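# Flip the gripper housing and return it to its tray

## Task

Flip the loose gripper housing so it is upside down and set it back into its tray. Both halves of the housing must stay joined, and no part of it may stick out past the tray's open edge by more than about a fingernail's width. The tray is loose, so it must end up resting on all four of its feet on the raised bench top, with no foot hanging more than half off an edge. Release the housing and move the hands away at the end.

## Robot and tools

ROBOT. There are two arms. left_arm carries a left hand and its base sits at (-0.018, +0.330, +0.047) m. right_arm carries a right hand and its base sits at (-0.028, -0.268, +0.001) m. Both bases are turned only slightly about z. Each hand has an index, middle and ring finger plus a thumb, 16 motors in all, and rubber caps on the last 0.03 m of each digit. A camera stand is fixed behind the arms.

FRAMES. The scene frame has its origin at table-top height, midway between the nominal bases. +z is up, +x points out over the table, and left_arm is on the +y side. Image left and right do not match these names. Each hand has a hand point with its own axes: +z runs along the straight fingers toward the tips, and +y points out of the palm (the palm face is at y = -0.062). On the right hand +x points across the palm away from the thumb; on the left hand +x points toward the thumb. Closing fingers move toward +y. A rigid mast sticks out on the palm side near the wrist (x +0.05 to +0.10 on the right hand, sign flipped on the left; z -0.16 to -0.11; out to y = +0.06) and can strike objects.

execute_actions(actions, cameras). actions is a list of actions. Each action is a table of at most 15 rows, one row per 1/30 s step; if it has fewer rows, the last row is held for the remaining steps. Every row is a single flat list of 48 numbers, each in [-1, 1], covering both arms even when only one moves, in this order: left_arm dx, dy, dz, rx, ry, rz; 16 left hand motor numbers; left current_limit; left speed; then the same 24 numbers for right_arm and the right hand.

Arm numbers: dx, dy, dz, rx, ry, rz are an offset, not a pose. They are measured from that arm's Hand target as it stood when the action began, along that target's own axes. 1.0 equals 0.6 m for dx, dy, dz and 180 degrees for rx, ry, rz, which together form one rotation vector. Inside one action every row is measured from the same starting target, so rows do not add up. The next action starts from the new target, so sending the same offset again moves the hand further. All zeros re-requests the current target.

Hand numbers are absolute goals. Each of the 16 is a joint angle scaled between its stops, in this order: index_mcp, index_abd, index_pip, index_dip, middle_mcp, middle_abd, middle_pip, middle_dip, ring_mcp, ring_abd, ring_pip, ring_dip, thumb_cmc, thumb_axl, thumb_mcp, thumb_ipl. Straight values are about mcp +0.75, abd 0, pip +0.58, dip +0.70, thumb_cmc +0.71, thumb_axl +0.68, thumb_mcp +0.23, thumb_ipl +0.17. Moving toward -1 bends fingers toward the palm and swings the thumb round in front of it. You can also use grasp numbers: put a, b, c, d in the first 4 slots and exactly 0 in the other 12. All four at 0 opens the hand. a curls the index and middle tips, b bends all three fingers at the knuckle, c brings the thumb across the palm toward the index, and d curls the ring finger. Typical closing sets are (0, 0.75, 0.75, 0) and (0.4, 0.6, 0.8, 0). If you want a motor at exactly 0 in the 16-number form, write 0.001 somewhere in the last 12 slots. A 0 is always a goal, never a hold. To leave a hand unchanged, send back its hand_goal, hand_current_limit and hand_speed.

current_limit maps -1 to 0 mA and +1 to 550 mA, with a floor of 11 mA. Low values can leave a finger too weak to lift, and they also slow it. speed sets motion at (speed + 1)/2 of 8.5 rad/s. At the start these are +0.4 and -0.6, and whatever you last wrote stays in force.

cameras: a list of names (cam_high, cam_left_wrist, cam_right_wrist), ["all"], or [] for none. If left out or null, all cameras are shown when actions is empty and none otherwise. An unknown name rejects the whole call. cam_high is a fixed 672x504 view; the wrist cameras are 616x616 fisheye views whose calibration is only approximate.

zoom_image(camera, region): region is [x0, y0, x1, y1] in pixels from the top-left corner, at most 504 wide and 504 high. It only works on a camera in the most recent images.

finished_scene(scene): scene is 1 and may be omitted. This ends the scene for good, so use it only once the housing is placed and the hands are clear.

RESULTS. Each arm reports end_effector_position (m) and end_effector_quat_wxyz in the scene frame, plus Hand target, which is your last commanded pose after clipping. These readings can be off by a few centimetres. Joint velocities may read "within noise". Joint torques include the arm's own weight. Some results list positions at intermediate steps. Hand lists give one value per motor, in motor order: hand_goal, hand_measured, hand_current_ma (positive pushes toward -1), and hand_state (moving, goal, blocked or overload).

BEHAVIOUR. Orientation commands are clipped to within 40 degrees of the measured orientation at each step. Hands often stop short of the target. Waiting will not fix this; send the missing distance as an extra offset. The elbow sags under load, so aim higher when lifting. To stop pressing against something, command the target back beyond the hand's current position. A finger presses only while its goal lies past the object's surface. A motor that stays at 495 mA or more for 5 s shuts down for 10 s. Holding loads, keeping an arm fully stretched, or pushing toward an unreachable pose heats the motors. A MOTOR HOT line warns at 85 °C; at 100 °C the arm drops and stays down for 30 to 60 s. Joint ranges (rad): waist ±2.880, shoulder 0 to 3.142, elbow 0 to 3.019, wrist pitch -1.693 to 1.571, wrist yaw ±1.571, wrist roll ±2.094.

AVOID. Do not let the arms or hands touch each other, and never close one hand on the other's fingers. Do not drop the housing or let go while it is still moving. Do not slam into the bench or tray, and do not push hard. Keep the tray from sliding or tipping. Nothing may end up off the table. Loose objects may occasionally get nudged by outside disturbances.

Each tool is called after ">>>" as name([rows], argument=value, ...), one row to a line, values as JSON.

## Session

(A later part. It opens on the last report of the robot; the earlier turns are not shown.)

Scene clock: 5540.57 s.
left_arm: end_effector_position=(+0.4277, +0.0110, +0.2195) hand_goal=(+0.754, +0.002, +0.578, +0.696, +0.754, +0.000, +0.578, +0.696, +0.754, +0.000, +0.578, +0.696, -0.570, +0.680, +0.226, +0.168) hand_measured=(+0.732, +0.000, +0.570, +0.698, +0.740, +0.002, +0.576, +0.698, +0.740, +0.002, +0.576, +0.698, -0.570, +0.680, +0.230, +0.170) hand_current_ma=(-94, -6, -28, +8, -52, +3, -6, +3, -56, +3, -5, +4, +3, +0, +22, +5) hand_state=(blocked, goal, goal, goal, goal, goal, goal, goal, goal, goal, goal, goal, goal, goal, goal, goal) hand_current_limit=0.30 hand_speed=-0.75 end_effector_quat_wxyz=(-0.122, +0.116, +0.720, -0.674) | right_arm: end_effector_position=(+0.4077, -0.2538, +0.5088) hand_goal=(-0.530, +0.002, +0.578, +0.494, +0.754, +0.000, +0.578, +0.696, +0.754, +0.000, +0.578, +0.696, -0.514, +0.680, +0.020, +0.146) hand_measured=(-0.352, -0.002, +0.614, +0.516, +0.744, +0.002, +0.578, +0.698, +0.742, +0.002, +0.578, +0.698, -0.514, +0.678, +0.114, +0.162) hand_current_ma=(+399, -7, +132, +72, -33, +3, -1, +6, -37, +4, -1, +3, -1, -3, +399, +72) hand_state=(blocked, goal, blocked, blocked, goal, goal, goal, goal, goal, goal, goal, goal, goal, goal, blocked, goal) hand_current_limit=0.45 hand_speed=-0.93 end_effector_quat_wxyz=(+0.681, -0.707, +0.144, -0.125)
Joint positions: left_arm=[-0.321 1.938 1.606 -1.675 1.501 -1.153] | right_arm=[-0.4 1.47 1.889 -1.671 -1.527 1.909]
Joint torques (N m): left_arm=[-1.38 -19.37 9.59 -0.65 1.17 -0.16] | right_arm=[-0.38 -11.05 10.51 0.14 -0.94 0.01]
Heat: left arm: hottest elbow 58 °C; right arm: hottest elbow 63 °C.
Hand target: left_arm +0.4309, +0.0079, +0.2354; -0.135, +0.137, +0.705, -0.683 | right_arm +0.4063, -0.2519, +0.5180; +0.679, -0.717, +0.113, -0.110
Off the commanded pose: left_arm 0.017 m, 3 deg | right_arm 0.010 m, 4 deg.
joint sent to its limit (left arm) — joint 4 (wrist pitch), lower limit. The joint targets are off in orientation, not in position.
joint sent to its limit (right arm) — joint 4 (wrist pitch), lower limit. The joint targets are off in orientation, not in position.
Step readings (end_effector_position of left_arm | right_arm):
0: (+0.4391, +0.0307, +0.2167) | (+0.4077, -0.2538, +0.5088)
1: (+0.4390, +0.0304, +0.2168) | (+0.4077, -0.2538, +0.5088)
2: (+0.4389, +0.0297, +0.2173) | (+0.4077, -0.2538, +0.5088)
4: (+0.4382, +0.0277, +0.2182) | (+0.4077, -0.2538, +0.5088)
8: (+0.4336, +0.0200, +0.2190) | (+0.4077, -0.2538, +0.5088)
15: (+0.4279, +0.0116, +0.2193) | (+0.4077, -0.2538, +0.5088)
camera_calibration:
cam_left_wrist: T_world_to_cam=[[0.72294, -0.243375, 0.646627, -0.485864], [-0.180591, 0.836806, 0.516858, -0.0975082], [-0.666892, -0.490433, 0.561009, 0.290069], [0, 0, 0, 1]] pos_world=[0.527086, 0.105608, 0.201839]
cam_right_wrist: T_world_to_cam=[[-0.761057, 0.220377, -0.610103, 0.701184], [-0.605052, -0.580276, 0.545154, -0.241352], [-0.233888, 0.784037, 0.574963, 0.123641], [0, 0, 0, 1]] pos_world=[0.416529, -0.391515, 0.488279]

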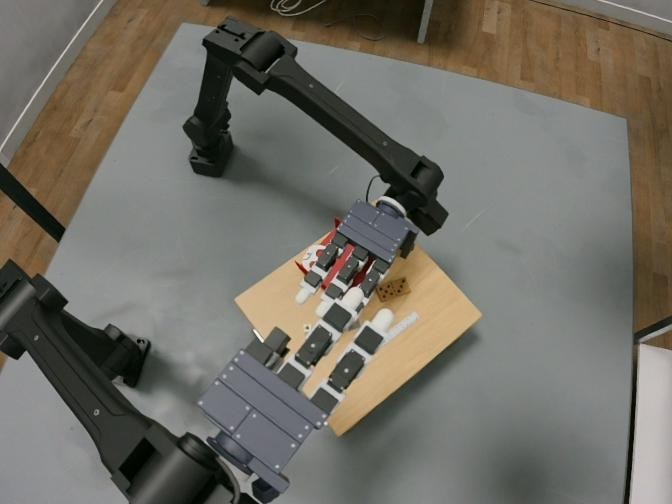

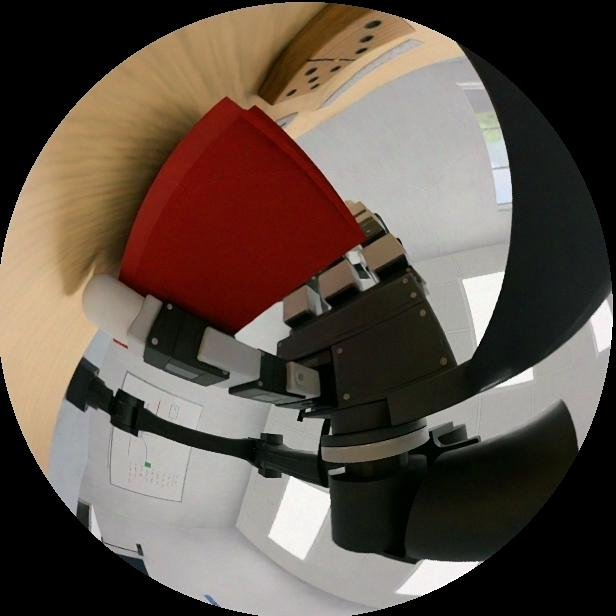

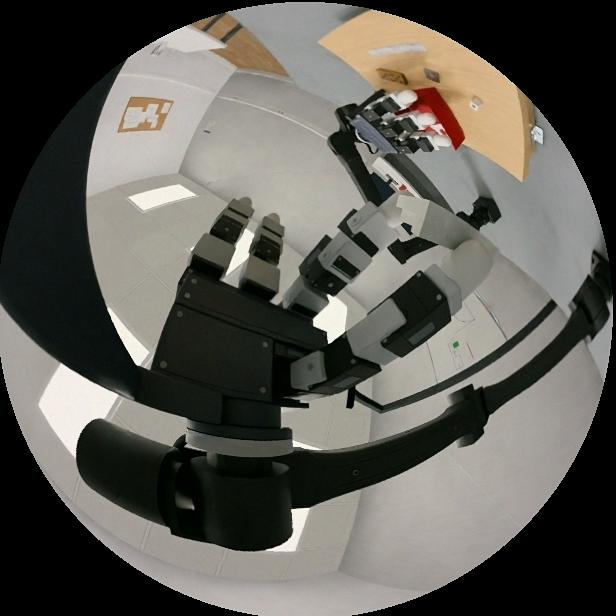

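>>> execute_actions([
  [[-0.004,-0.04,-0.02,0,0,0,0.754,0.001,0.577,0.696,0.754,0,0.577,0.696,0.754,0,0.577,0.696,-0.571,0.68,0.225,0.168,0.3,-0.75,0,0,0,0,0,0,-0.53,0.001,0.577,0.493,0.754,0,0.577,0.696,0.754,0,0.577,0.696,-0.514,0.68,0.02,0.146,0.45,-0.93]],
  [[0,-0.12,-0.02,0,0,0,0.754,0.001,0.577,0.696,0.754,0,0.577,0.696,0.754,0,0.577,0.696,-0.571,0.68,0.225,0.168,0.3,-0.75,0,0,0,0,0,0,-0.53,0.001,0.577,0.493,0.754,0,0.577,0.696,0.754,0,0.577,0.696,-0.514,0.68,0.02,0.146,0.45,-0.93]],
  [[0.1,-0.06,-0.04,0,0,0,0.754,0.001,0.577,0.696,0.754,0,0.577,0.696,0.754,0,0.577,0.696,-0.571,0.68,0.225,0.168,0.3,-0.75,0,0,0,0,0,0,-0.53,0.001,0.577,0.493,0.754,0,0.577,0.696,0.754,0,0.577,0.696,-0.514,0.68,0.02,0.146,0.45,-0.93]],
], cameras=["cam_left_wrist","cam_right_wrist","cam_high"])

>>> zoom_image(camera="cam_left_wrist", region=[0, 0, 300, 300])

>>> zoom_image(camera="cam_high", region=[290, 190, 420, 320])

>>> zoom_image(camera="cam_right_wrist", region=[380, 80, 470, 170])

Scene clock: 5553.53 s.
left_arm: end_effector_position=(+0.3945, +0.0684, +0.3704) hand_goal=(+0.754, +0.002, +0.578, +0.696, +0.754, +0.000, +0.578, +0.696, +0.754, +0.000, +0.578, +0.696, -0.570, +0.680, +0.226, +0.168) hand_measured=(+0.732, +0.000, +0.570, +0.698, +0.740, +0.002, +0.576, +0.698, +0.740, +0.002, +0.576, +0.698, -0.570, +0.680, +0.228, +0.170) hand_current_ma=(-90, -6, -27, +8, -52, +3, -6, +3, -56, +3, -5, +4, +0, +0, +6, +5) hand_state=(blocked, goal, goal, goal, goal, goal, goal, goal, goal, goal, goal, goal, goal, goal, goal, goal) hand_current_limit=0.30 hand_speed=-0.75 end_effector_quat_wxyz=(-0.066, +0.096, +0.730, -0.673) | right_arm: end_effector_position=(+0.4077, -0.2538, +0.5088) hand_goal=(-0.530, +0.002, +0.578, +0.494, +0.754, +0.000, +0.578, +0.696, +0.754, +0.000, +0.578, +0.696, -0.514, +0.680, +0.020, +0.146) hand_measured=(-0.352, -0.002, +0.614, +0.516, +0.744, +0.002, +0.578, +0.698, +0.742, +0.002, +0.578, +0.698, -0.514, +0.678, +0.114, +0.162) hand_current_ma=(+399, -7, +132, +72, -33, +3, -1, +6, -37, +4, -1, +3, -1, -3, +399, +72) hand_state=(blocked, goal, blocked, blocked, goal, goal, goal, goal, goal, goal, goal, goal, goal, goal, blocked, goal) hand_current_limit=0.45 hand_speed=-0.93 end_effector_quat_wxyz=(+0.681, -0.707, +0.144, -0.125)
Joint positions: left_arm=[-0.229 1.62 1.599 -1.675 1.485 -1.412] | right_arm=[-0.4 1.47 1.889 -1.671 -1.527 1.909]
Joint torques (N m): left_arm=[-0.97 -14.74 8.92 -0.09 1.2 -0.19] | right_arm=[-0.32 -11.11 10.55 0.23 -0.95 0.02]
Heat: left arm: hottest elbow 58 °C; right arm: hottest elbow 63 °C.
Hand target: left_arm +0.3946, +0.0702, +0.3689; -0.135, +0.137, +0.705, -0.683 | right_arm +0.4063, -0.2519, +0.5180; +0.679, -0.717, +0.113, -0.110
Off the commanded pose: left_arm 0.002 m, 10 deg | right_arm 0.010 m, 4 deg.
joint sent to its limit (left arm) — joint 4 (wrist pitch), lower limit. The joint targets are off in orientation, not in position.
joint sent to its limit (right arm) — joint 4 (wrist pitch), lower limit. The joint targets are off in orientation, not in position.
Step readings (end_effector_position of left_arm | right_arm):
0: (+0.4277, +0.0110, +0.2195) | (+0.4077, -0.2538, +0.5088)
1: (+0.4276, +0.0111, +0.2195) | (+0.4077, -0.2538, +0.5088)
2: (+0.4273, +0.0112, +0.2198) | (+0.4077, -0.2538, +0.5088)
4: (+0.4266, +0.0119, +0.2211) | (+0.4077, -0.2538, +0.5088)
8: (+0.4254, +0.0142, +0.2275) | (+0.4077, -0.2538, +0.5088)
15: (+0.4264, +0.0166, +0.2378) | (+0.4077, -0.2538, +0.5088)
16: (+0.4267, +0.0167, +0.2389) | (+0.4077, -0.2538, +0.5088)
17: (+0.4269, +0.0176, +0.2405) | (+0.4077, -0.2538, +0.5088)
19: (+0.4280, +0.0200, +0.2479) | (+0.4077, -0.2538, +0.5088)
23: (+0.4303, +0.0220, +0.2788) | (+0.4077, -0.2538, +0.5088)
30: (+0.4323, +0.0247, +0.3242) | (+0.4077, -0.2538, +0.5088)
31: (+0.4322, +0.0251, +0.3257) | (+0.4077, -0.2538, +0.5088)
32: (+0.4311, +0.0262, +0.3269) | (+0.4077, -0.2538, +0.5088)
34: (+0.4241, +0.0325, +0.3267) | (+0.4077, -0.2538, +0.5088)
38: (+0.4089, +0.0516, +0.3382) | (+0.4077, -0.2538, +0.5088)
45: (+0.3984, +0.0676, +0.3729) | (+0.4077, -0.2538, +0.5088)
camera_calibration:
cam_left_wrist: T_world_to_cam=[[0.708088, -0.171341, 0.685021, -0.55874], [-0.296923, 0.807931, 0.509004, -0.178816], [-0.640663, -0.563818, 0.521211, 0.220853], [0, 0, 0, 1]] pos_world=[0.484035, 0.173257, 0.358656]
cam_right_wrist: T_world_to_cam=[[-0.761057, 0.220377, -0.610103, 0.701184], [-0.605052, -0.580276, 0.545154, -0.241352], [-0.233888, 0.784037, 0.574963, 0.123641], [0, 0, 0, 1]] pos_world=[0.416529, -0.391515, 0.488279]

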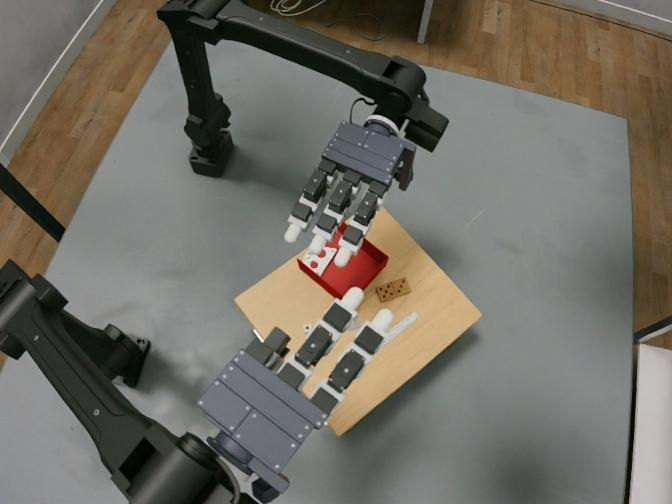

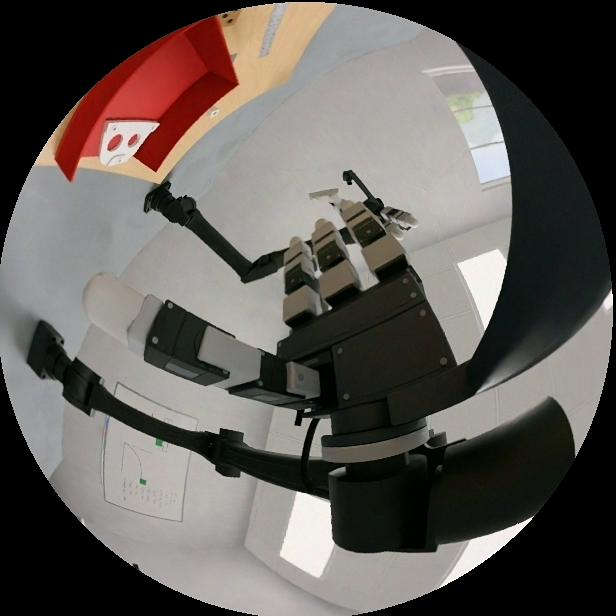

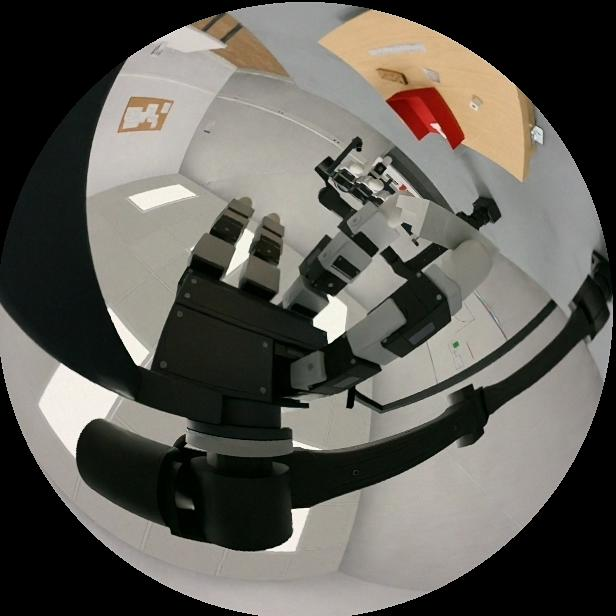

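Scaled by 1.680 from the camera's 616x616 image, which has a finer 880x880 frame.

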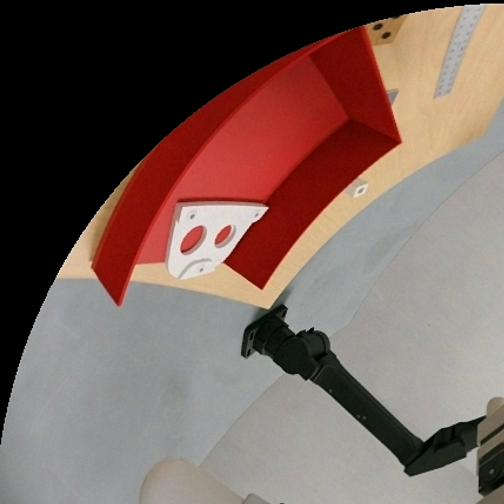

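Scaled by 3.877 from the camera's 672x504 image, which has a finer 960x720 frame.

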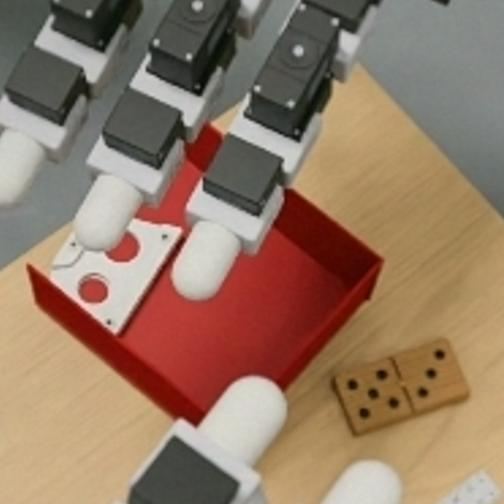

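Scaled by 5.600 from the camera's 616x616 image, which has a finer 880x880 frame.

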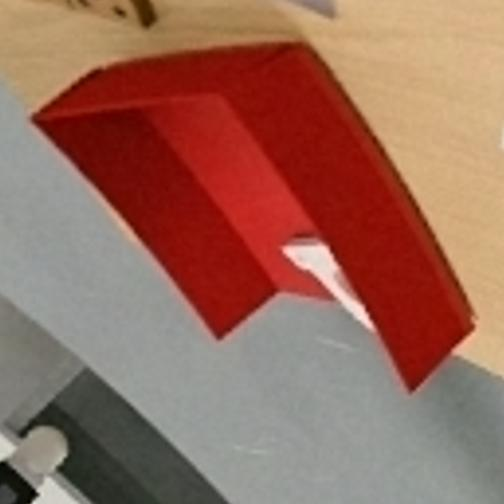

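>>> execute_actions([
  [[0.0327,0.0233,0.0529,0,0,0,0.001,0,0.285,0.55,0.754,0,0.577,0.696,0.754,0,0.577,0.696,-0.643,0.68,0.315,0.103,0.3,-0.75,0,0,0,0,0,0,-0.53,0.001,0.577,0.493,0.754,0,0.577,0.696,0.754,0,0.577,0.696,-0.514,0.68,0.02,0.146,0.45,-0.93]],
  [[0.0327,0.0633,0.0529,0,0,0,0.001,0,0.285,0.55,0.754,0,0.577,0.696,0.754,0,0.577,0.696,-0.643,0.68,0.315,0.103,0.3,-0.75,0,0,0,0,0,0,-0.53,0.001,0.577,0.493,0.754,0,0.577,0.696,0.754,0,0.577,0.696,-0.514,0.68,0.02,0.146,0.45,-0.93]],
  [[-0.0019,0.0742,0.0027,0,0,0,0.001,0,0.285,0.55,0.754,0,0.577,0.696,0.754,0,0.577,0.696,-0.643,0.68,0.315,0.103,0.3,-0.75,0,0,0,0,0,0,-0.53,0.001,0.577,0.493,0.754,0,0.577,0.696,0.754,0,0.577,0.696,-0.514,0.68,0.02,0.146,0.45,-0.93]],
], cameras=["cam_left_wrist","cam_right_wrist","cam_high"])

>>> zoom_image(camera="cam_right_wrist", region=[380, 80, 470, 170])

>>> zoom_image(camera="cam_left_wrist", region=[20, 60, 320, 360])

Scene clock: 5608.57 s.
left_arm: end_effector_position=(+0.3322, +0.0275, +0.2715) hand_goal=(+0.002, +0.000, +0.286, +0.550, +0.754, +0.000, +0.578, +0.696, +0.754, +0.000, +0.578, +0.696, -0.642, +0.680, +0.316, +0.104) hand_measured=(-0.002, +0.000, +0.288, +0.552, +0.740, +0.002, +0.576, +0.698, +0.740, +0.002, +0.576, +0.698, -0.640, +0.680, +0.314, +0.106) hand_current_ma=(-13, +0, +3, +9, -52, +3, -6, +3, -56, +3, -5, +4, +6, +0, -12, +8) hand_state=(goal, goal, goal, goal, goal, goal, goal, goal, goal, goal, goal, goal, goal, goal, goal, goal) hand_current_limit=0.30 hand_speed=-0.75 end_effector_quat_wxyz=(-0.126, +0.125, +0.713, -0.678) | right_arm: end_effector_position=(+0.4077, -0.2538, +0.5088) hand_goal=(-0.530, +0.002, +0.578, +0.494, +0.754, +0.000, +0.578, +0.696, +0.754, +0.000, +0.578, +0.696, -0.514, +0.680, +0.020, +0.146) hand_measured=(-0.352, -0.002, +0.614, +0.516, +0.744, +0.002, +0.578, +0.698, +0.742, +0.002, +0.578, +0.698, -0.514, +0.678, +0.114, +0.162) hand_current_ma=(+399, -7, +132, +72, -33, +3, -1, +6, -37, +4, -1, +3, -1, -3, +399, +72) hand_state=(blocked, goal, blocked, blocked, goal, goal, goal, goal, goal, goal, goal, goal, goal, goal, blocked, goal) hand_current_limit=0.45 hand_speed=-0.93 end_effector_quat_wxyz=(+0.681, -0.707, +0.144, -0.125)
Joint positions: left_arm=[-0.349 1.659 1.351 -1.669 1.518 -1.174] | right_arm=[-0.4 1.47 1.889 -1.671 -1.527 1.909]
Joint torques (N m): left_arm=[-1.2 -14.04 8.46 -0.73 0.95 0.24] | right_arm=[-0.5 -11.11 10.41 0.02 -0.94 0.05]
Heat: left arm: hottest elbow 53 °C; right arm: hottest elbow 63 °C.
Hand target: left_arm +0.3356, +0.0272, +0.2706; -0.135, +0.137, +0.705, -0.683 | right_arm +0.4063, -0.2519, +0.5180; +0.679, -0.717, +0.113, -0.110
Off the commanded pose: left_arm 0.003 m, 2 deg | right_arm 0.010 m, 4 deg.
joint sent to its limit (left arm) — joint 4 (wrist pitch), lower limit. The joint targets still meet the commanded pose.
joint sent to its limit (right arm) — joint 4 (wrist pitch), lower limit. The joint targets are off in orientation, not in position.
Step readings (end_effector_position of left_arm | right_arm):
0: (+0.3945, +0.0684, +0.3704) | (+0.4077, -0.2538, +0.5088)
1: (+0.3943, +0.0685, +0.3700) | (+0.4077, -0.2538, +0.5088)
2: (+0.3930, +0.0675, +0.3690) | (+0.4077, -0.2538, +0.5088)
4: (+0.3871, +0.0649, +0.3646) | (+0.4077, -0.2538, +0.5088)
8: (+0.3726, +0.0567, +0.3506) | (+0.4077, -0.2538, +0.5088)
15: (+0.3646, +0.0477, +0.3474) | (+0.4077, -0.2538, +0.5088)
16: (+0.3644, +0.0477, +0.3469) | (+0.4077, -0.2538, +0.5088)
17: (+0.3632, +0.0467, +0.3455) | (+0.4077, -0.2538, +0.5088)
19: (+0.3559, +0.0450, +0.3388) | (+0.4077, -0.2538, +0.5088)
23: (+0.3374, +0.0376, +0.3190) | (+0.4077, -0.2538, +0.5088)
30: (+0.3304, +0.0283, +0.3146) | (+0.4077, -0.2538, +0.5088)
31: (+0.3306, +0.0283, +0.3143) | (+0.4077, -0.2538, +0.5088)
32: (+0.3306, +0.0282, +0.3131) | (+0.4077, -0.2538, +0.5088)
34: (+0.3297, +0.0284, +0.3076) | (+0.4077, -0.2538, +0.5088)
38: (+0.3268, +0.0294, +0.2887) | (+0.4077, -0.2538, +0.5088)
45: (+0.3315, +0.0278, +0.2717) | (+0.4077, -0.2538, +0.5088)
camera_calibration:
cam_left_wrist: T_world_to_cam=[[0.71608, -0.246476, 0.653054, -0.445842], [-0.165887, 0.848686, 0.502209, -0.156742], [-0.67802, -0.467954, 0.56684, 0.206781], [0, 0, 0, 1]] pos_world=[0.433459, 0.119899, 0.252664]
cam_right_wrist: T_world_to_cam=[[-0.761057, 0.220377, -0.610103, 0.701184], [-0.605052, -0.580276, 0.545154, -0.241352], [-0.233888, 0.784037, 0.574963, 0.123641], [0, 0, 0, 1]] pos_world=[0.416529, -0.391515, 0.488279]

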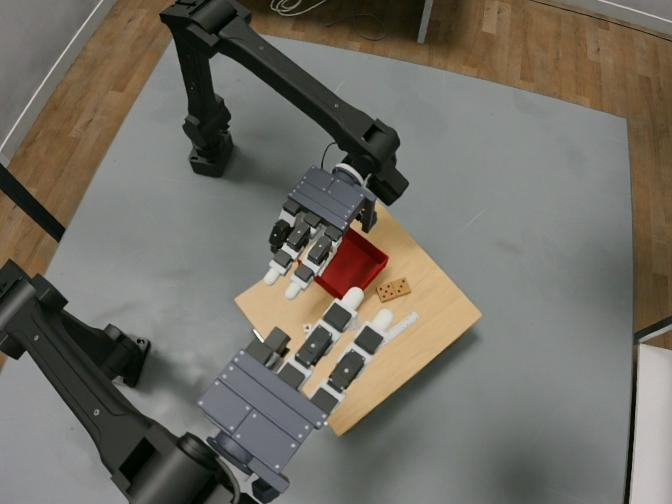

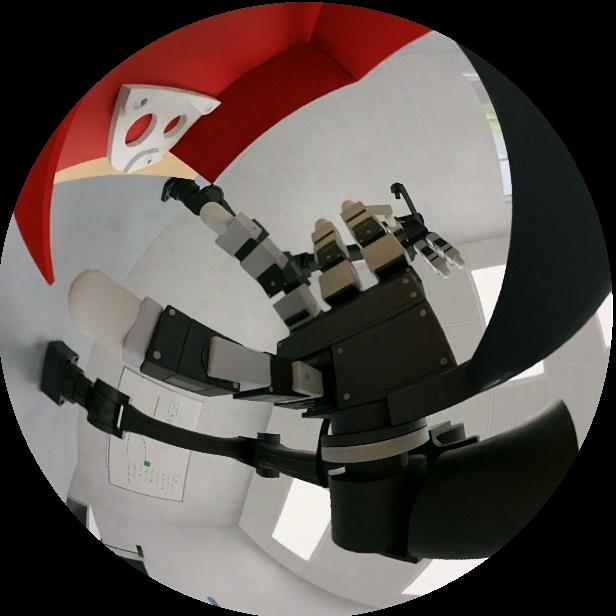

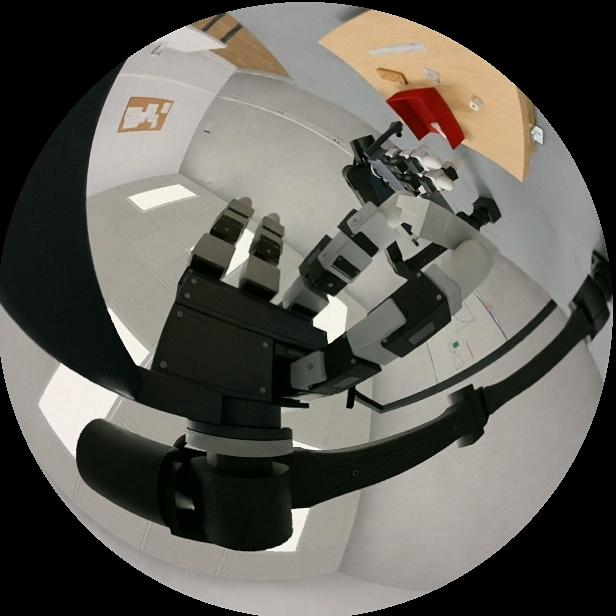

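Scaled by 5.600 from the camera's 616x616 image, which has a finer 880x880 frame.

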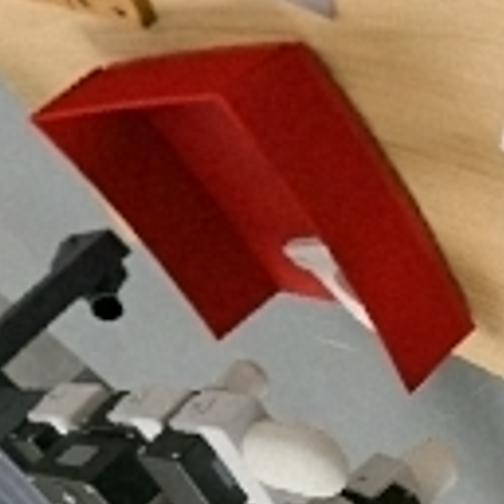

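Scaled by 1.680 from the camera's 616x616 image, which has a finer 880x880 frame.

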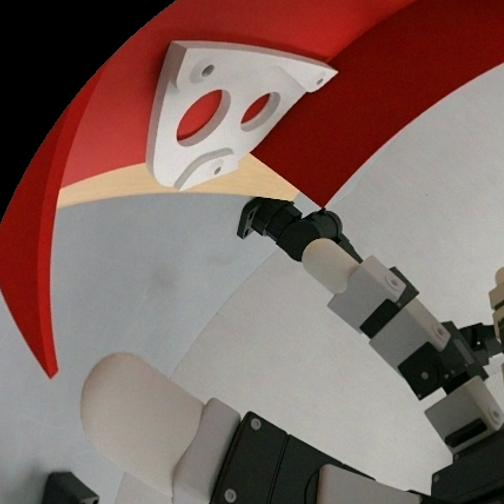

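>>> execute_actions([
  [[-0.0019,0.0675,0.0027,0,0,0,0.001,0,0.285,0.55,0.754,0,0.577,0.696,0.754,0,0.577,0.696,-0.643,0.68,0.315,0.103,0.3,-0.75,0,0,0,0,0,0,-0.53,0.001,0.577,0.493,0.754,0,0.577,0.696,0.754,0,0.577,0.696,-0.514,0.68,0.02,0.146,0.45,-0.93]],
  [[-0.04,0,-0.005,0,0,0,0.001,0,0.285,0.55,0.754,0,0.577,0.696,0.754,0,0.577,0.696,-0.643,0.68,0.315,0.103,0.3,-0.75,0,0,0,0,0,0,-0.53,0.001,0.577,0.493,0.754,0,0.577,0.696,0.754,0,0.577,0.696,-0.514,0.68,0.02,0.146,0.45,-0.93]],
], cameras=["cam_left_wrist","cam_right_wrist"])

>>> zoom_image(camera="cam_right_wrist", region=[380, 80, 470, 170])

>>> zoom_image(camera="cam_left_wrist", region=[20, 60, 320, 360])

Scene clock: 5627.23 s.
left_arm: end_effector_position=(+0.3437, +0.0237, +0.2237) hand_goal=(+0.002, +0.000, +0.286, +0.550, +0.754, +0.000, +0.578, +0.696, +0.754, +0.000, +0.578, +0.696, -0.642, +0.680, +0.316, +0.104) hand_measured=(-0.002, +0.006, +0.288, +0.552, +0.740, +0.002, +0.576, +0.698, +0.740, +0.002, +0.576, +0.698, -0.640, +0.680, +0.312, +0.104) hand_current_ma=(-14, +18, +3, +8, -52, +3, -6, +3, -56, +3, -5, +4, +5, +0, -15, +2) hand_state=(goal, goal, goal, goal, goal, goal, goal, goal, goal, goal, goal, goal, goal, goal, goal, goal) hand_current_limit=0.30 hand_speed=-0.75 end_effector_quat_wxyz=(-0.137, +0.119, +0.714, -0.676) | right_arm: end_effector_position=(+0.4077, -0.2538, +0.5088) hand_goal=(-0.530, +0.002, +0.578, +0.494, +0.754, +0.000, +0.578, +0.696, +0.754, +0.000, +0.578, +0.696, -0.514, +0.680, +0.020, +0.146) hand_measured=(-0.352, -0.002, +0.614, +0.516, +0.744, +0.002, +0.578, +0.698, +0.742, +0.002, +0.578, +0.698, -0.514, +0.678, +0.114, +0.162) hand_current_ma=(+399, -7, +132, +72, -33, +3, -1, +6, -37, +4, -1, +3, -1, -3, +399, +72) hand_state=(blocked, goal, blocked, blocked, goal, goal, goal, goal, goal, goal, goal, goal, goal, goal, blocked, goal) hand_current_limit=0.45 hand_speed=-0.93 end_effector_quat_wxyz=(+0.681, -0.707, +0.144, -0.125)
Joint positions: left_arm=[-0.349 1.764 1.344 -1.673 1.516 -1.083] | right_arm=[-0.4 1.47 1.889 -1.671 -1.527 1.909]
Joint torques (N m): left_arm=[-0.85 -14.27 10.95 -0.5 0.89 0.06] | right_arm=[-0.21 -10.93 10.59 0.06 -0.94 0.01]
Heat: left arm: hottest elbow 52 °C; right arm: hottest elbow 63 °C.
Hand target: left_arm +0.3597, +0.0202, +0.2300; -0.135, +0.137, +0.705, -0.683 | right_arm +0.4063, -0.2519, +0.5180; +0.679, -0.717, +0.113, -0.110
Off the commanded pose: left_arm 0.018 m, 2 deg | right_arm 0.010 m, 4 deg.
joint sent to its limit (left arm) — joint 4 (wrist pitch), lower limit. The joint targets still meet the commanded pose.
joint sent to its limit (right arm) — joint 4 (wrist pitch), lower limit. The joint targets are off in orientation, not in position.
Step readings (end_effector_position of left_arm | right_arm):
0: (+0.3323, +0.0275, +0.2715) | (+0.4077, -0.2538, +0.5088)
1: (+0.3323, +0.0275, +0.2715) | (+0.4077, -0.2538, +0.5088)
2: (+0.3322, +0.0275, +0.2705) | (+0.4077, -0.2538, +0.5088)
4: (+0.3316, +0.0277, +0.2663) | (+0.4077, -0.2538, +0.5088)
8: (+0.3297, +0.0284, +0.2493) | (+0.4077, -0.2538, +0.5088)
15: (+0.3333, +0.0272, +0.2311) | (+0.4077, -0.2538, +0.5088)
16: (+0.3334, +0.0271, +0.2311) | (+0.4077, -0.2538, +0.5088)
17: (+0.3334, +0.0271, +0.2308) | (+0.4077, -0.2538, +0.5088)
19: (+0.3346, +0.0268, +0.2303) | (+0.4077, -0.2538, +0.5088)
23: (+0.3418, +0.0243, +0.2266) | (+0.4077, -0.2538, +0.5088)
30: (+0.3432, +0.0238, +0.2233) | (+0.4077, -0.2538, +0.5088)
camera_calibration:
cam_left_wrist: T_world_to_cam=[[0.729757, -0.255973, 0.633981, -0.424041], [-0.149231, 0.84528, 0.513061, -0.135574], [-0.667222, -0.46902, 0.57865, 0.233557], [0, 0, 0, 1]] pos_world=[0.44505, 0.115598, 0.203244]
cam_right_wrist: T_world_to_cam=[[-0.761057, 0.220377, -0.610103, 0.701184], [-0.605052, -0.580276, 0.545154, -0.241352], [-0.233888, 0.784037, 0.574963, 0.123641], [0, 0, 0, 1]] pos_world=[0.416529, -0.391515, 0.488279]
Images, in order (width x height): cam_left_wrist 616x616, cam_right_wrist 616x616.

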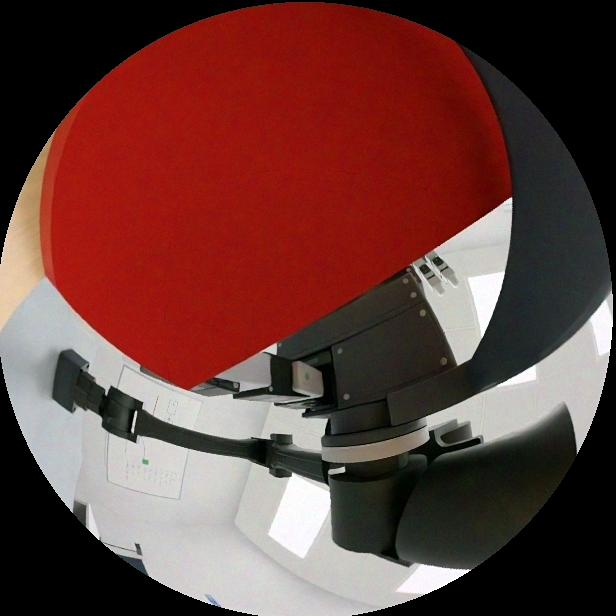

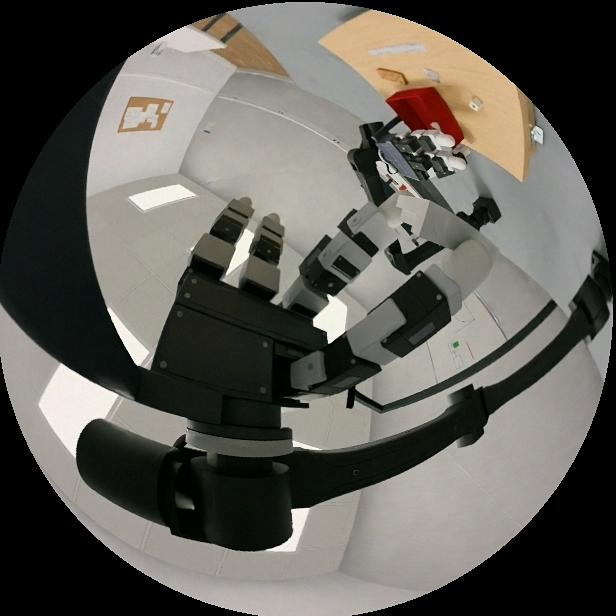

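Scaled by 5.600 from the camera's 616x616 image, which has a finer 880x880 frame.

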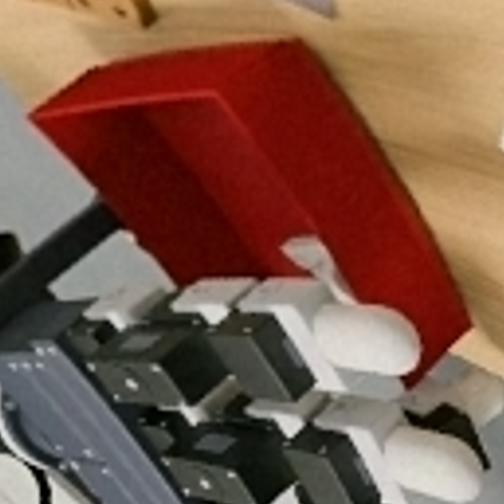

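Scaled by 1.680 from the camera's 616x616 image, which has a finer 880x880 frame.

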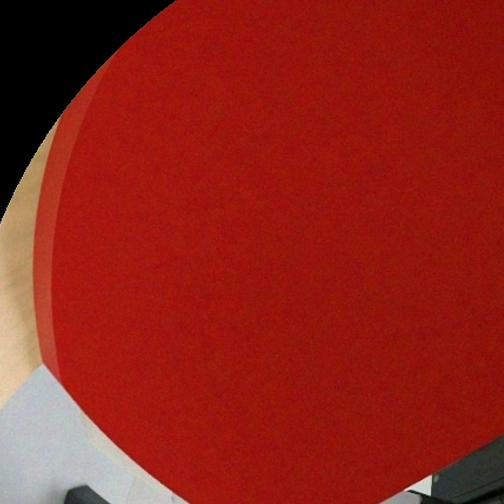

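>>> execute_actions([
  [[-0.0335,-0.012,0.0022,0,0,0,0.001,0,0.285,0.55,0.754,0,0.577,0.696,0.754,0,0.577,0.696,-0.643,0.68,0.315,0.103,0.3,-0.75,0,0,0,0,0,0,-0.53,0.001,0.577,0.493,0.754,0,0.577,0.696,0.754,0,0.577,0.696,-0.514,0.68,0.02,0.146,0.45,-0.93]],
  [[-0.0335,-0.0102,0.0022,0,0,0,0.001,0,0.285,0.55,0.754,0,0.577,0.696,0.754,0,0.577,0.696,-0.643,0.68,0.315,0.103,0.3,-0.75,0,0,0,0,0,0,-0.53,0.001,0.577,0.493,0.754,0,0.577,0.696,0.754,0,0.577,0.696,-0.514,0.68,0.02,0.146,0.45,-0.93]],
], cameras=["cam_high","cam_right_wrist"])

>>> zoom_image(camera="cam_right_wrist", region=[380, 80, 470, 170])

>>> zoom_image(camera="cam_high", region=[290, 190, 420, 320])

Scene clock: 5635.50 s.
left_arm: end_effector_position=(+0.3835, +0.0096, +0.2368) hand_goal=(+0.002, +0.000, +0.286, +0.550, +0.754, +0.000, +0.578, +0.696, +0.754, +0.000, +0.578, +0.696, -0.642, +0.680, +0.316, +0.104) hand_measured=(-0.002, +0.006, +0.288, +0.552, +0.740, +0.002, +0.576, +0.698, +0.740, +0.002, +0.576, +0.698, -0.636, +0.680, +0.312, +0.104) hand_current_ma=(-16, +18, +3, +8, -52, +3, -6, +3, -56, +3, -5, +4, +21, +0, -15, +2) hand_state=(goal, goal, goal, goal, goal, goal, goal, goal, goal, goal, goal, goal, goal, goal, goal, goal) hand_current_limit=0.30 hand_speed=-0.75 end_effector_quat_wxyz=(-0.130, +0.123, +0.713, -0.678) | right_arm: end_effector_position=(+0.4077, -0.2538, +0.5088) hand_goal=(-0.530, +0.002, +0.578, +0.494, +0.754, +0.000, +0.578, +0.696, +0.754, +0.000, +0.578, +0.696, -0.514, +0.680, +0.020, +0.146) hand_measured=(-0.352, -0.002, +0.614, +0.516, +0.744, +0.002, +0.578, +0.698, +0.742, +0.002, +0.578, +0.698, -0.514, +0.678, +0.114, +0.162) hand_current_ma=(+399, -7, +132, +72, -33, +3, -1, +6, -37, +4, -1, +3, -1, -3, +399, +72) hand_state=(blocked, goal, blocked, blocked, goal, goal, goal, goal, goal, goal, goal, goal, goal, goal, blocked, goal) hand_current_limit=0.45 hand_speed=-0.93 end_effector_quat_wxyz=(+0.681, -0.707, +0.144, -0.125)
Joint positions: left_arm=[-0.349 1.834 1.49 -1.677 1.518 -1.139] | right_arm=[-0.4 1.47 1.889 -1.671 -1.527 1.909]
Joint torques (N m): left_arm=[-1.38 -15.38 11.67 -0.35 1.1 -0.01] | right_arm=[-0.44 -11.05 10.54 0.2 -0.95 0.03]
Heat: left arm: hottest elbow 53 °C; right arm: hottest elbow 63 °C.
Hand target: left_arm +0.3958, +0.0021, +0.2431; -0.135, +0.137, +0.705, -0.683 | right_arm +0.4063, -0.2519, +0.5180; +0.679, -0.717, +0.113, -0.110
Off the commanded pose: left_arm 0.016 m, 2 deg | right_arm 0.010 m, 4 deg.
joint sent to its limit (left arm) — joint 4 (wrist pitch), lower limit. The joint targets still meet the commanded pose.
joint sent to its limit (right arm) — joint 4 (wrist pitch), lower limit. The joint targets are off in orientation, not in position.
Step readings (end_effector_position of left_arm | right_arm):
0: (+0.3437, +0.0237, +0.2237) | (+0.4077, -0.2538, +0.5088)
1: (+0.3439, +0.0236, +0.2240) | (+0.4077, -0.2538, +0.5088)
2: (+0.3448, +0.0234, +0.2243) | (+0.4077, -0.2538, +0.5088)
4: (+0.3499, +0.0216, +0.2263) | (+0.4077, -0.2538, +0.5088)
8: (+0.3616, +0.0175, +0.2308) | (+0.4077, -0.2538, +0.5088)
15: (+0.3639, +0.0167, +0.2314) | (+0.4077, -0.2538, +0.5088)
16: (+0.3642, +0.0166, +0.2314) | (+0.4077, -0.2538, +0.5088)
17: (+0.3649, +0.0164, +0.2315) | (+0.4077, -0.2538, +0.5088)
19: (+0.3700, +0.0146, +0.2328) | (+0.4077, -0.2538, +0.5088)
23: (+0.3811, +0.0105, +0.2360) | (+0.4077, -0.2538, +0.5088)
30: (+0.3834, +0.0096, +0.2367) | (+0.4077, -0.2538, +0.5088)
camera_calibration:
cam_right_wrist: T_world_to_cam=[[-0.761057, 0.220377, -0.610103, 0.701184], [-0.605052, -0.580276, 0.545154, -0.241352], [-0.233888, 0.784037, 0.574963, 0.123641], [0, 0, 0, 1]] pos_world=[0.416529, -0.391515, 0.488279]
Images, in order (width x height): cam_high 672x504, cam_right_wrist 616x616.

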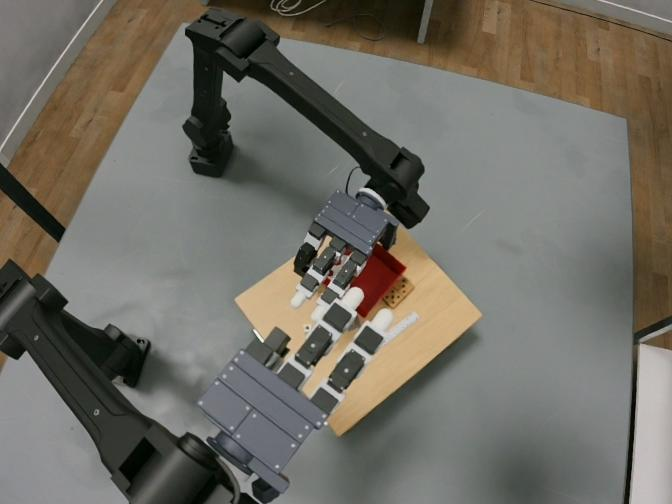

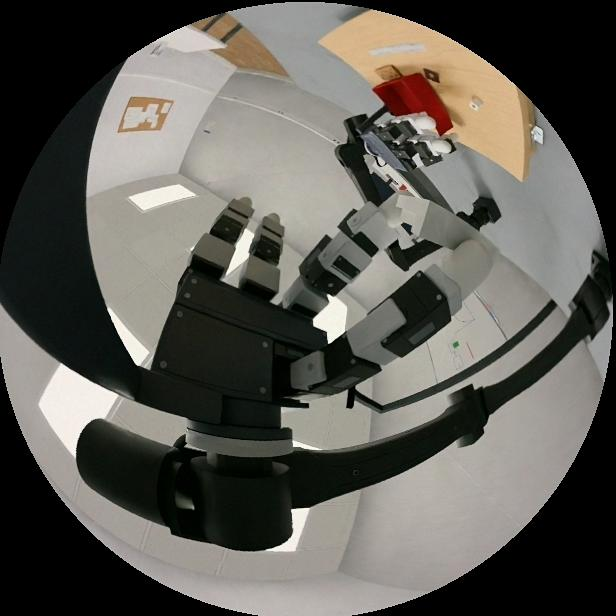

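Scaled by 5.600 from the camera's 616x616 image, which has a finer 880x880 frame.

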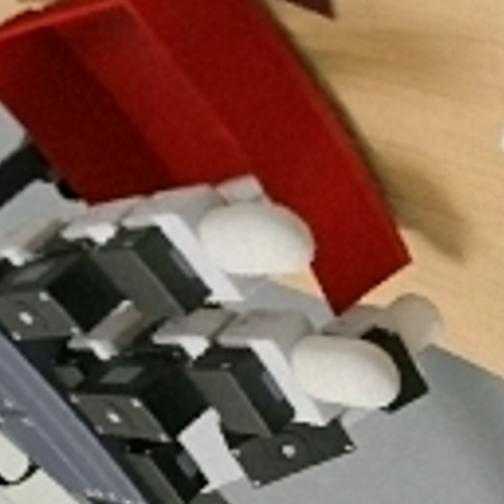

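Scaled by 3.877 from the camera's 672x504 image, which has a finer 960x720 frame.

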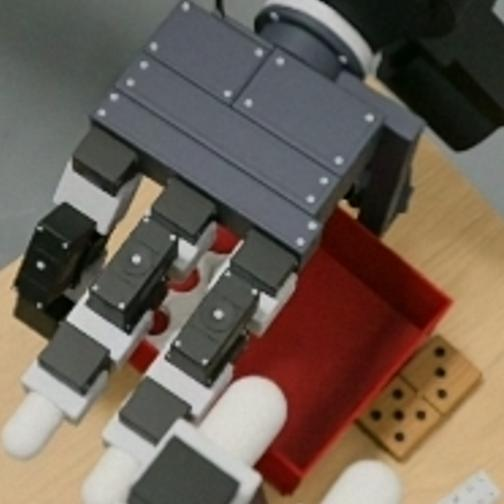

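>>> execute_actions([
  [[0.045,-0.01,0,0,0,0,0.001,0,0.285,0.55,0.754,0,0.577,0.696,0.754,0,0.577,0.696,-0.643,0.68,0.315,0.103,0.3,-0.75,0,0,0,0,0,0,-0.53,0.001,0.577,0.493,0.754,0,0.577,0.696,0.754,0,0.577,0.696,-0.514,0.68,0.02,0.146,0.45,-0.93]],
  [[0.03,-0.1,-0.01,0,0,0,0.001,0,0.285,0.55,0.754,0,0.577,0.696,0.754,0,0.577,0.696,-0.643,0.68,0.315,0.103,0.3,-0.75,0,0,0,0,0,0,-0.53,0.001,0.577,0.493,0.754,0,0.577,0.696,0.754,0,0.577,0.696,-0.514,0.68,0.02,0.146,0.45,-0.93]],
], cameras=["cam_left_wrist","cam_high","cam_right_wrist"])

>>> zoom_image(camera="cam_right_wrist", region=[365, 60, 465, 160])

>>> zoom_image(camera="cam_high", region=[290, 190, 420, 320])

>>> zoom_image(camera="cam_left_wrist", region=[20, 20, 320, 320])

Scene clock: 5647.07 s.
left_arm: end_effector_position=(+0.3506, +0.0213, +0.3076) hand_goal=(+0.002, +0.000, +0.286, +0.550, +0.754, +0.000, +0.578, +0.696, +0.754, +0.000, +0.578, +0.696, -0.642, +0.680, +0.316, +0.104) hand_measured=(-0.002, +0.002, +0.288, +0.552, +0.740, +0.002, +0.576, +0.698, +0.740, +0.002, +0.576, +0.698, -0.640, +0.680, +0.312, +0.104) hand_current_ma=(-16, +8, +3, +8, -52, +3, -6, +3, -56, +3, -5, +4, +9, +0, -15, +2) hand_state=(goal, goal, goal, goal, goal, goal, goal, goal, goal, goal, goal, goal, goal, goal, goal, goal) hand_current_limit=0.30 hand_speed=-0.75 end_effector_quat_wxyz=(-0.117, +0.131, +0.713, -0.679) | right_arm: end_effector_position=(+0.4077, -0.2538, +0.5088) hand_goal=(-0.530, +0.002, +0.578, +0.494, +0.754, +0.000, +0.578, +0.696, +0.754, +0.000, +0.578, +0.696, -0.514, +0.680, +0.020, +0.146) hand_measured=(-0.352, -0.002, +0.614, +0.516, +0.744, +0.002, +0.578, +0.698, +0.742, +0.002, +0.578, +0.698, -0.514, +0.678, +0.114, +0.162) hand_current_ma=(+399, -7, +132, +72, -33, +3, -1, +6, -37, +4, -1, +3, -1, -3, +399, +72) hand_state=(blocked, goal, blocked, blocked, goal, goal, goal, goal, goal, goal, goal, goal, goal, goal, blocked, goal) hand_current_limit=0.45 hand_speed=-0.93 end_effector_quat_wxyz=(+0.681, -0.707, +0.144, -0.125)
Joint positions: left_arm=[-0.349 1.659 1.458 -1.677 1.517 -1.252] | right_arm=[-0.4 1.47 1.889 -1.671 -1.527 1.909]
Joint torques (N m): left_arm=[-0.79 -14.1 9.36 -0.21 1.07 -0.17] | right_arm=[-0.38 -11.05 10.51 0.02 -0.94 0.04]
Heat: left arm: hottest elbow 55 °C; right arm: hottest elbow 63 °C.
Hand target: left_arm +0.3558, +0.0228, +0.3094; -0.135, +0.137, +0.705, -0.683 | right_arm +0.4063, -0.2519, +0.5180; +0.679, -0.717, +0.113, -0.110
Off the commanded pose: left_arm 0.006 m, 2 deg | right_arm 0.010 m, 4 deg.
joint sent to its limit (left arm) — joint 4 (wrist pitch), lower limit. The joint targets are off in orientation, not in position.
joint sent to its limit (right arm) — joint 4 (wrist pitch), lower limit. The joint targets are off in orientation, not in position.
Step readings (end_effector_position of left_arm | right_arm):
0: (+0.3835, +0.0096, +0.2368) | (+0.4077, -0.2538, +0.5088)
1: (+0.3835, +0.0096, +0.2368) | (+0.4077, -0.2538, +0.5088)
2: (+0.3835, +0.0096, +0.2368) | (+0.4077, -0.2538, +0.5088)
4: (+0.3829, +0.0098, +0.2368) | (+0.4077, -0.2538, +0.5088)
8: (+0.3764, +0.0121, +0.2364) | (+0.4077, -0.2538, +0.5088)
15: (+0.3736, +0.0131, +0.2414) | (+0.4077, -0.2538, +0.5088)
16: (+0.3734, +0.0131, +0.2423) | (+0.4077, -0.2538, +0.5088)
17: (+0.3728, +0.0133, +0.2441) | (+0.4077, -0.2538, +0.5088)
19: (+0.3697, +0.0145, +0.2512) | (+0.4077, -0.2538, +0.5088)
23: (+0.3616, +0.0174, +0.2788) | (+0.4077, -0.2538, +0.5088)
30: (+0.3515, +0.0209, +0.3078) | (+0.4077, -0.2538, +0.5088)
camera_calibration:
cam_left_wrist: T_world_to_cam=[[0.703553, -0.241434, 0.668373, -0.484561], [-0.178842, 0.850095, 0.495332, -0.159829], [-0.687771, -0.468025, 0.554908, 0.203024], [0, 0, 0, 1]] pos_world=[0.451964, 0.113901, 0.290377]
cam_right_wrist: T_world_to_cam=[[-0.761057, 0.220377, -0.610103, 0.701184], [-0.605052, -0.580276, 0.545154, -0.241352], [-0.233888, 0.784037, 0.574963, 0.123641], [0, 0, 0, 1]] pos_world=[0.416529, -0.391515, 0.488279]

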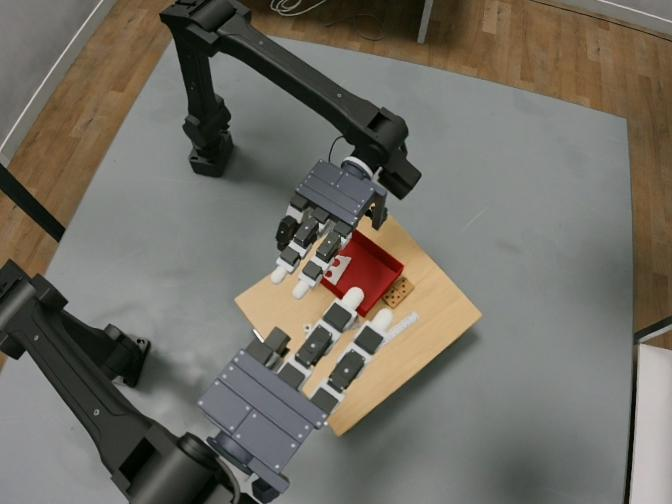

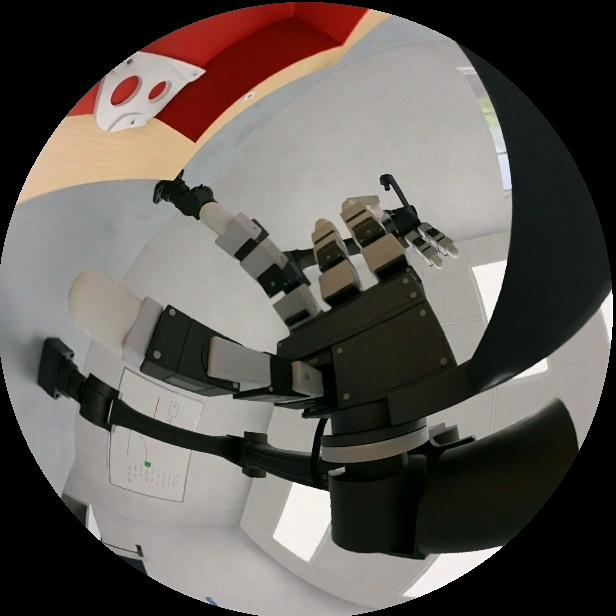

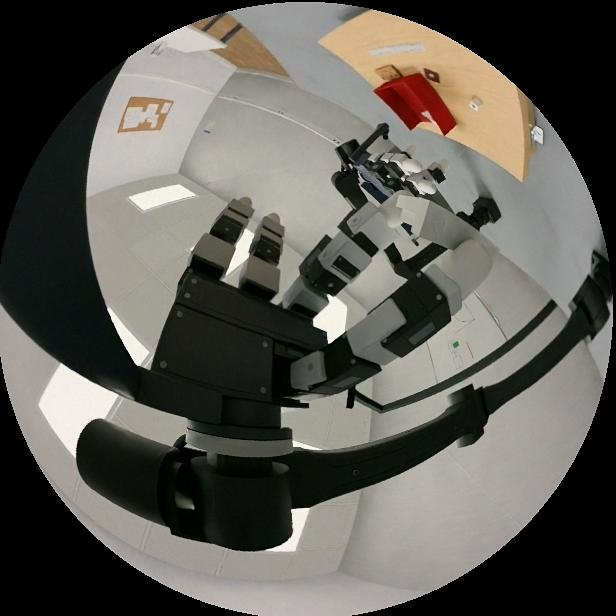

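Scaled by 5.040 from the camera's 616x616 image, which has a finer 880x880 frame.

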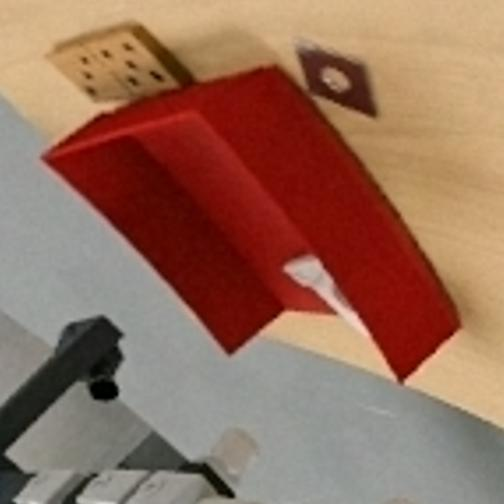

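Scaled by 3.877 from the camera's 672x504 image, which has a finer 960x720 frame.

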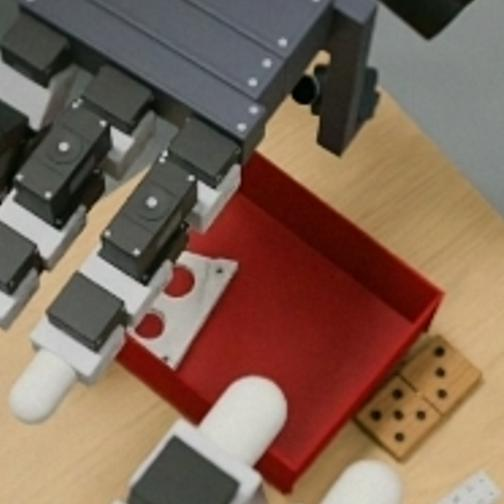

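Scaled by 1.680 from the camera's 616x616 image, which has a finer 880x880 frame.

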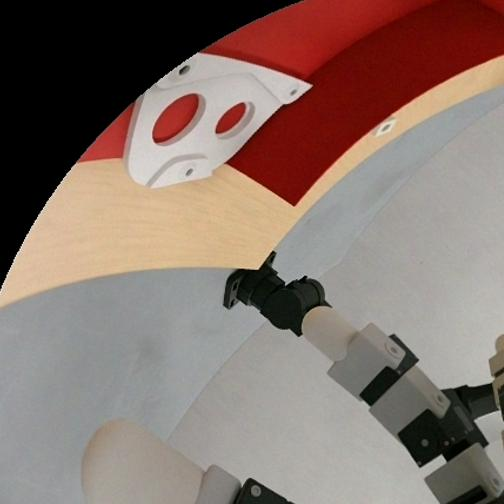

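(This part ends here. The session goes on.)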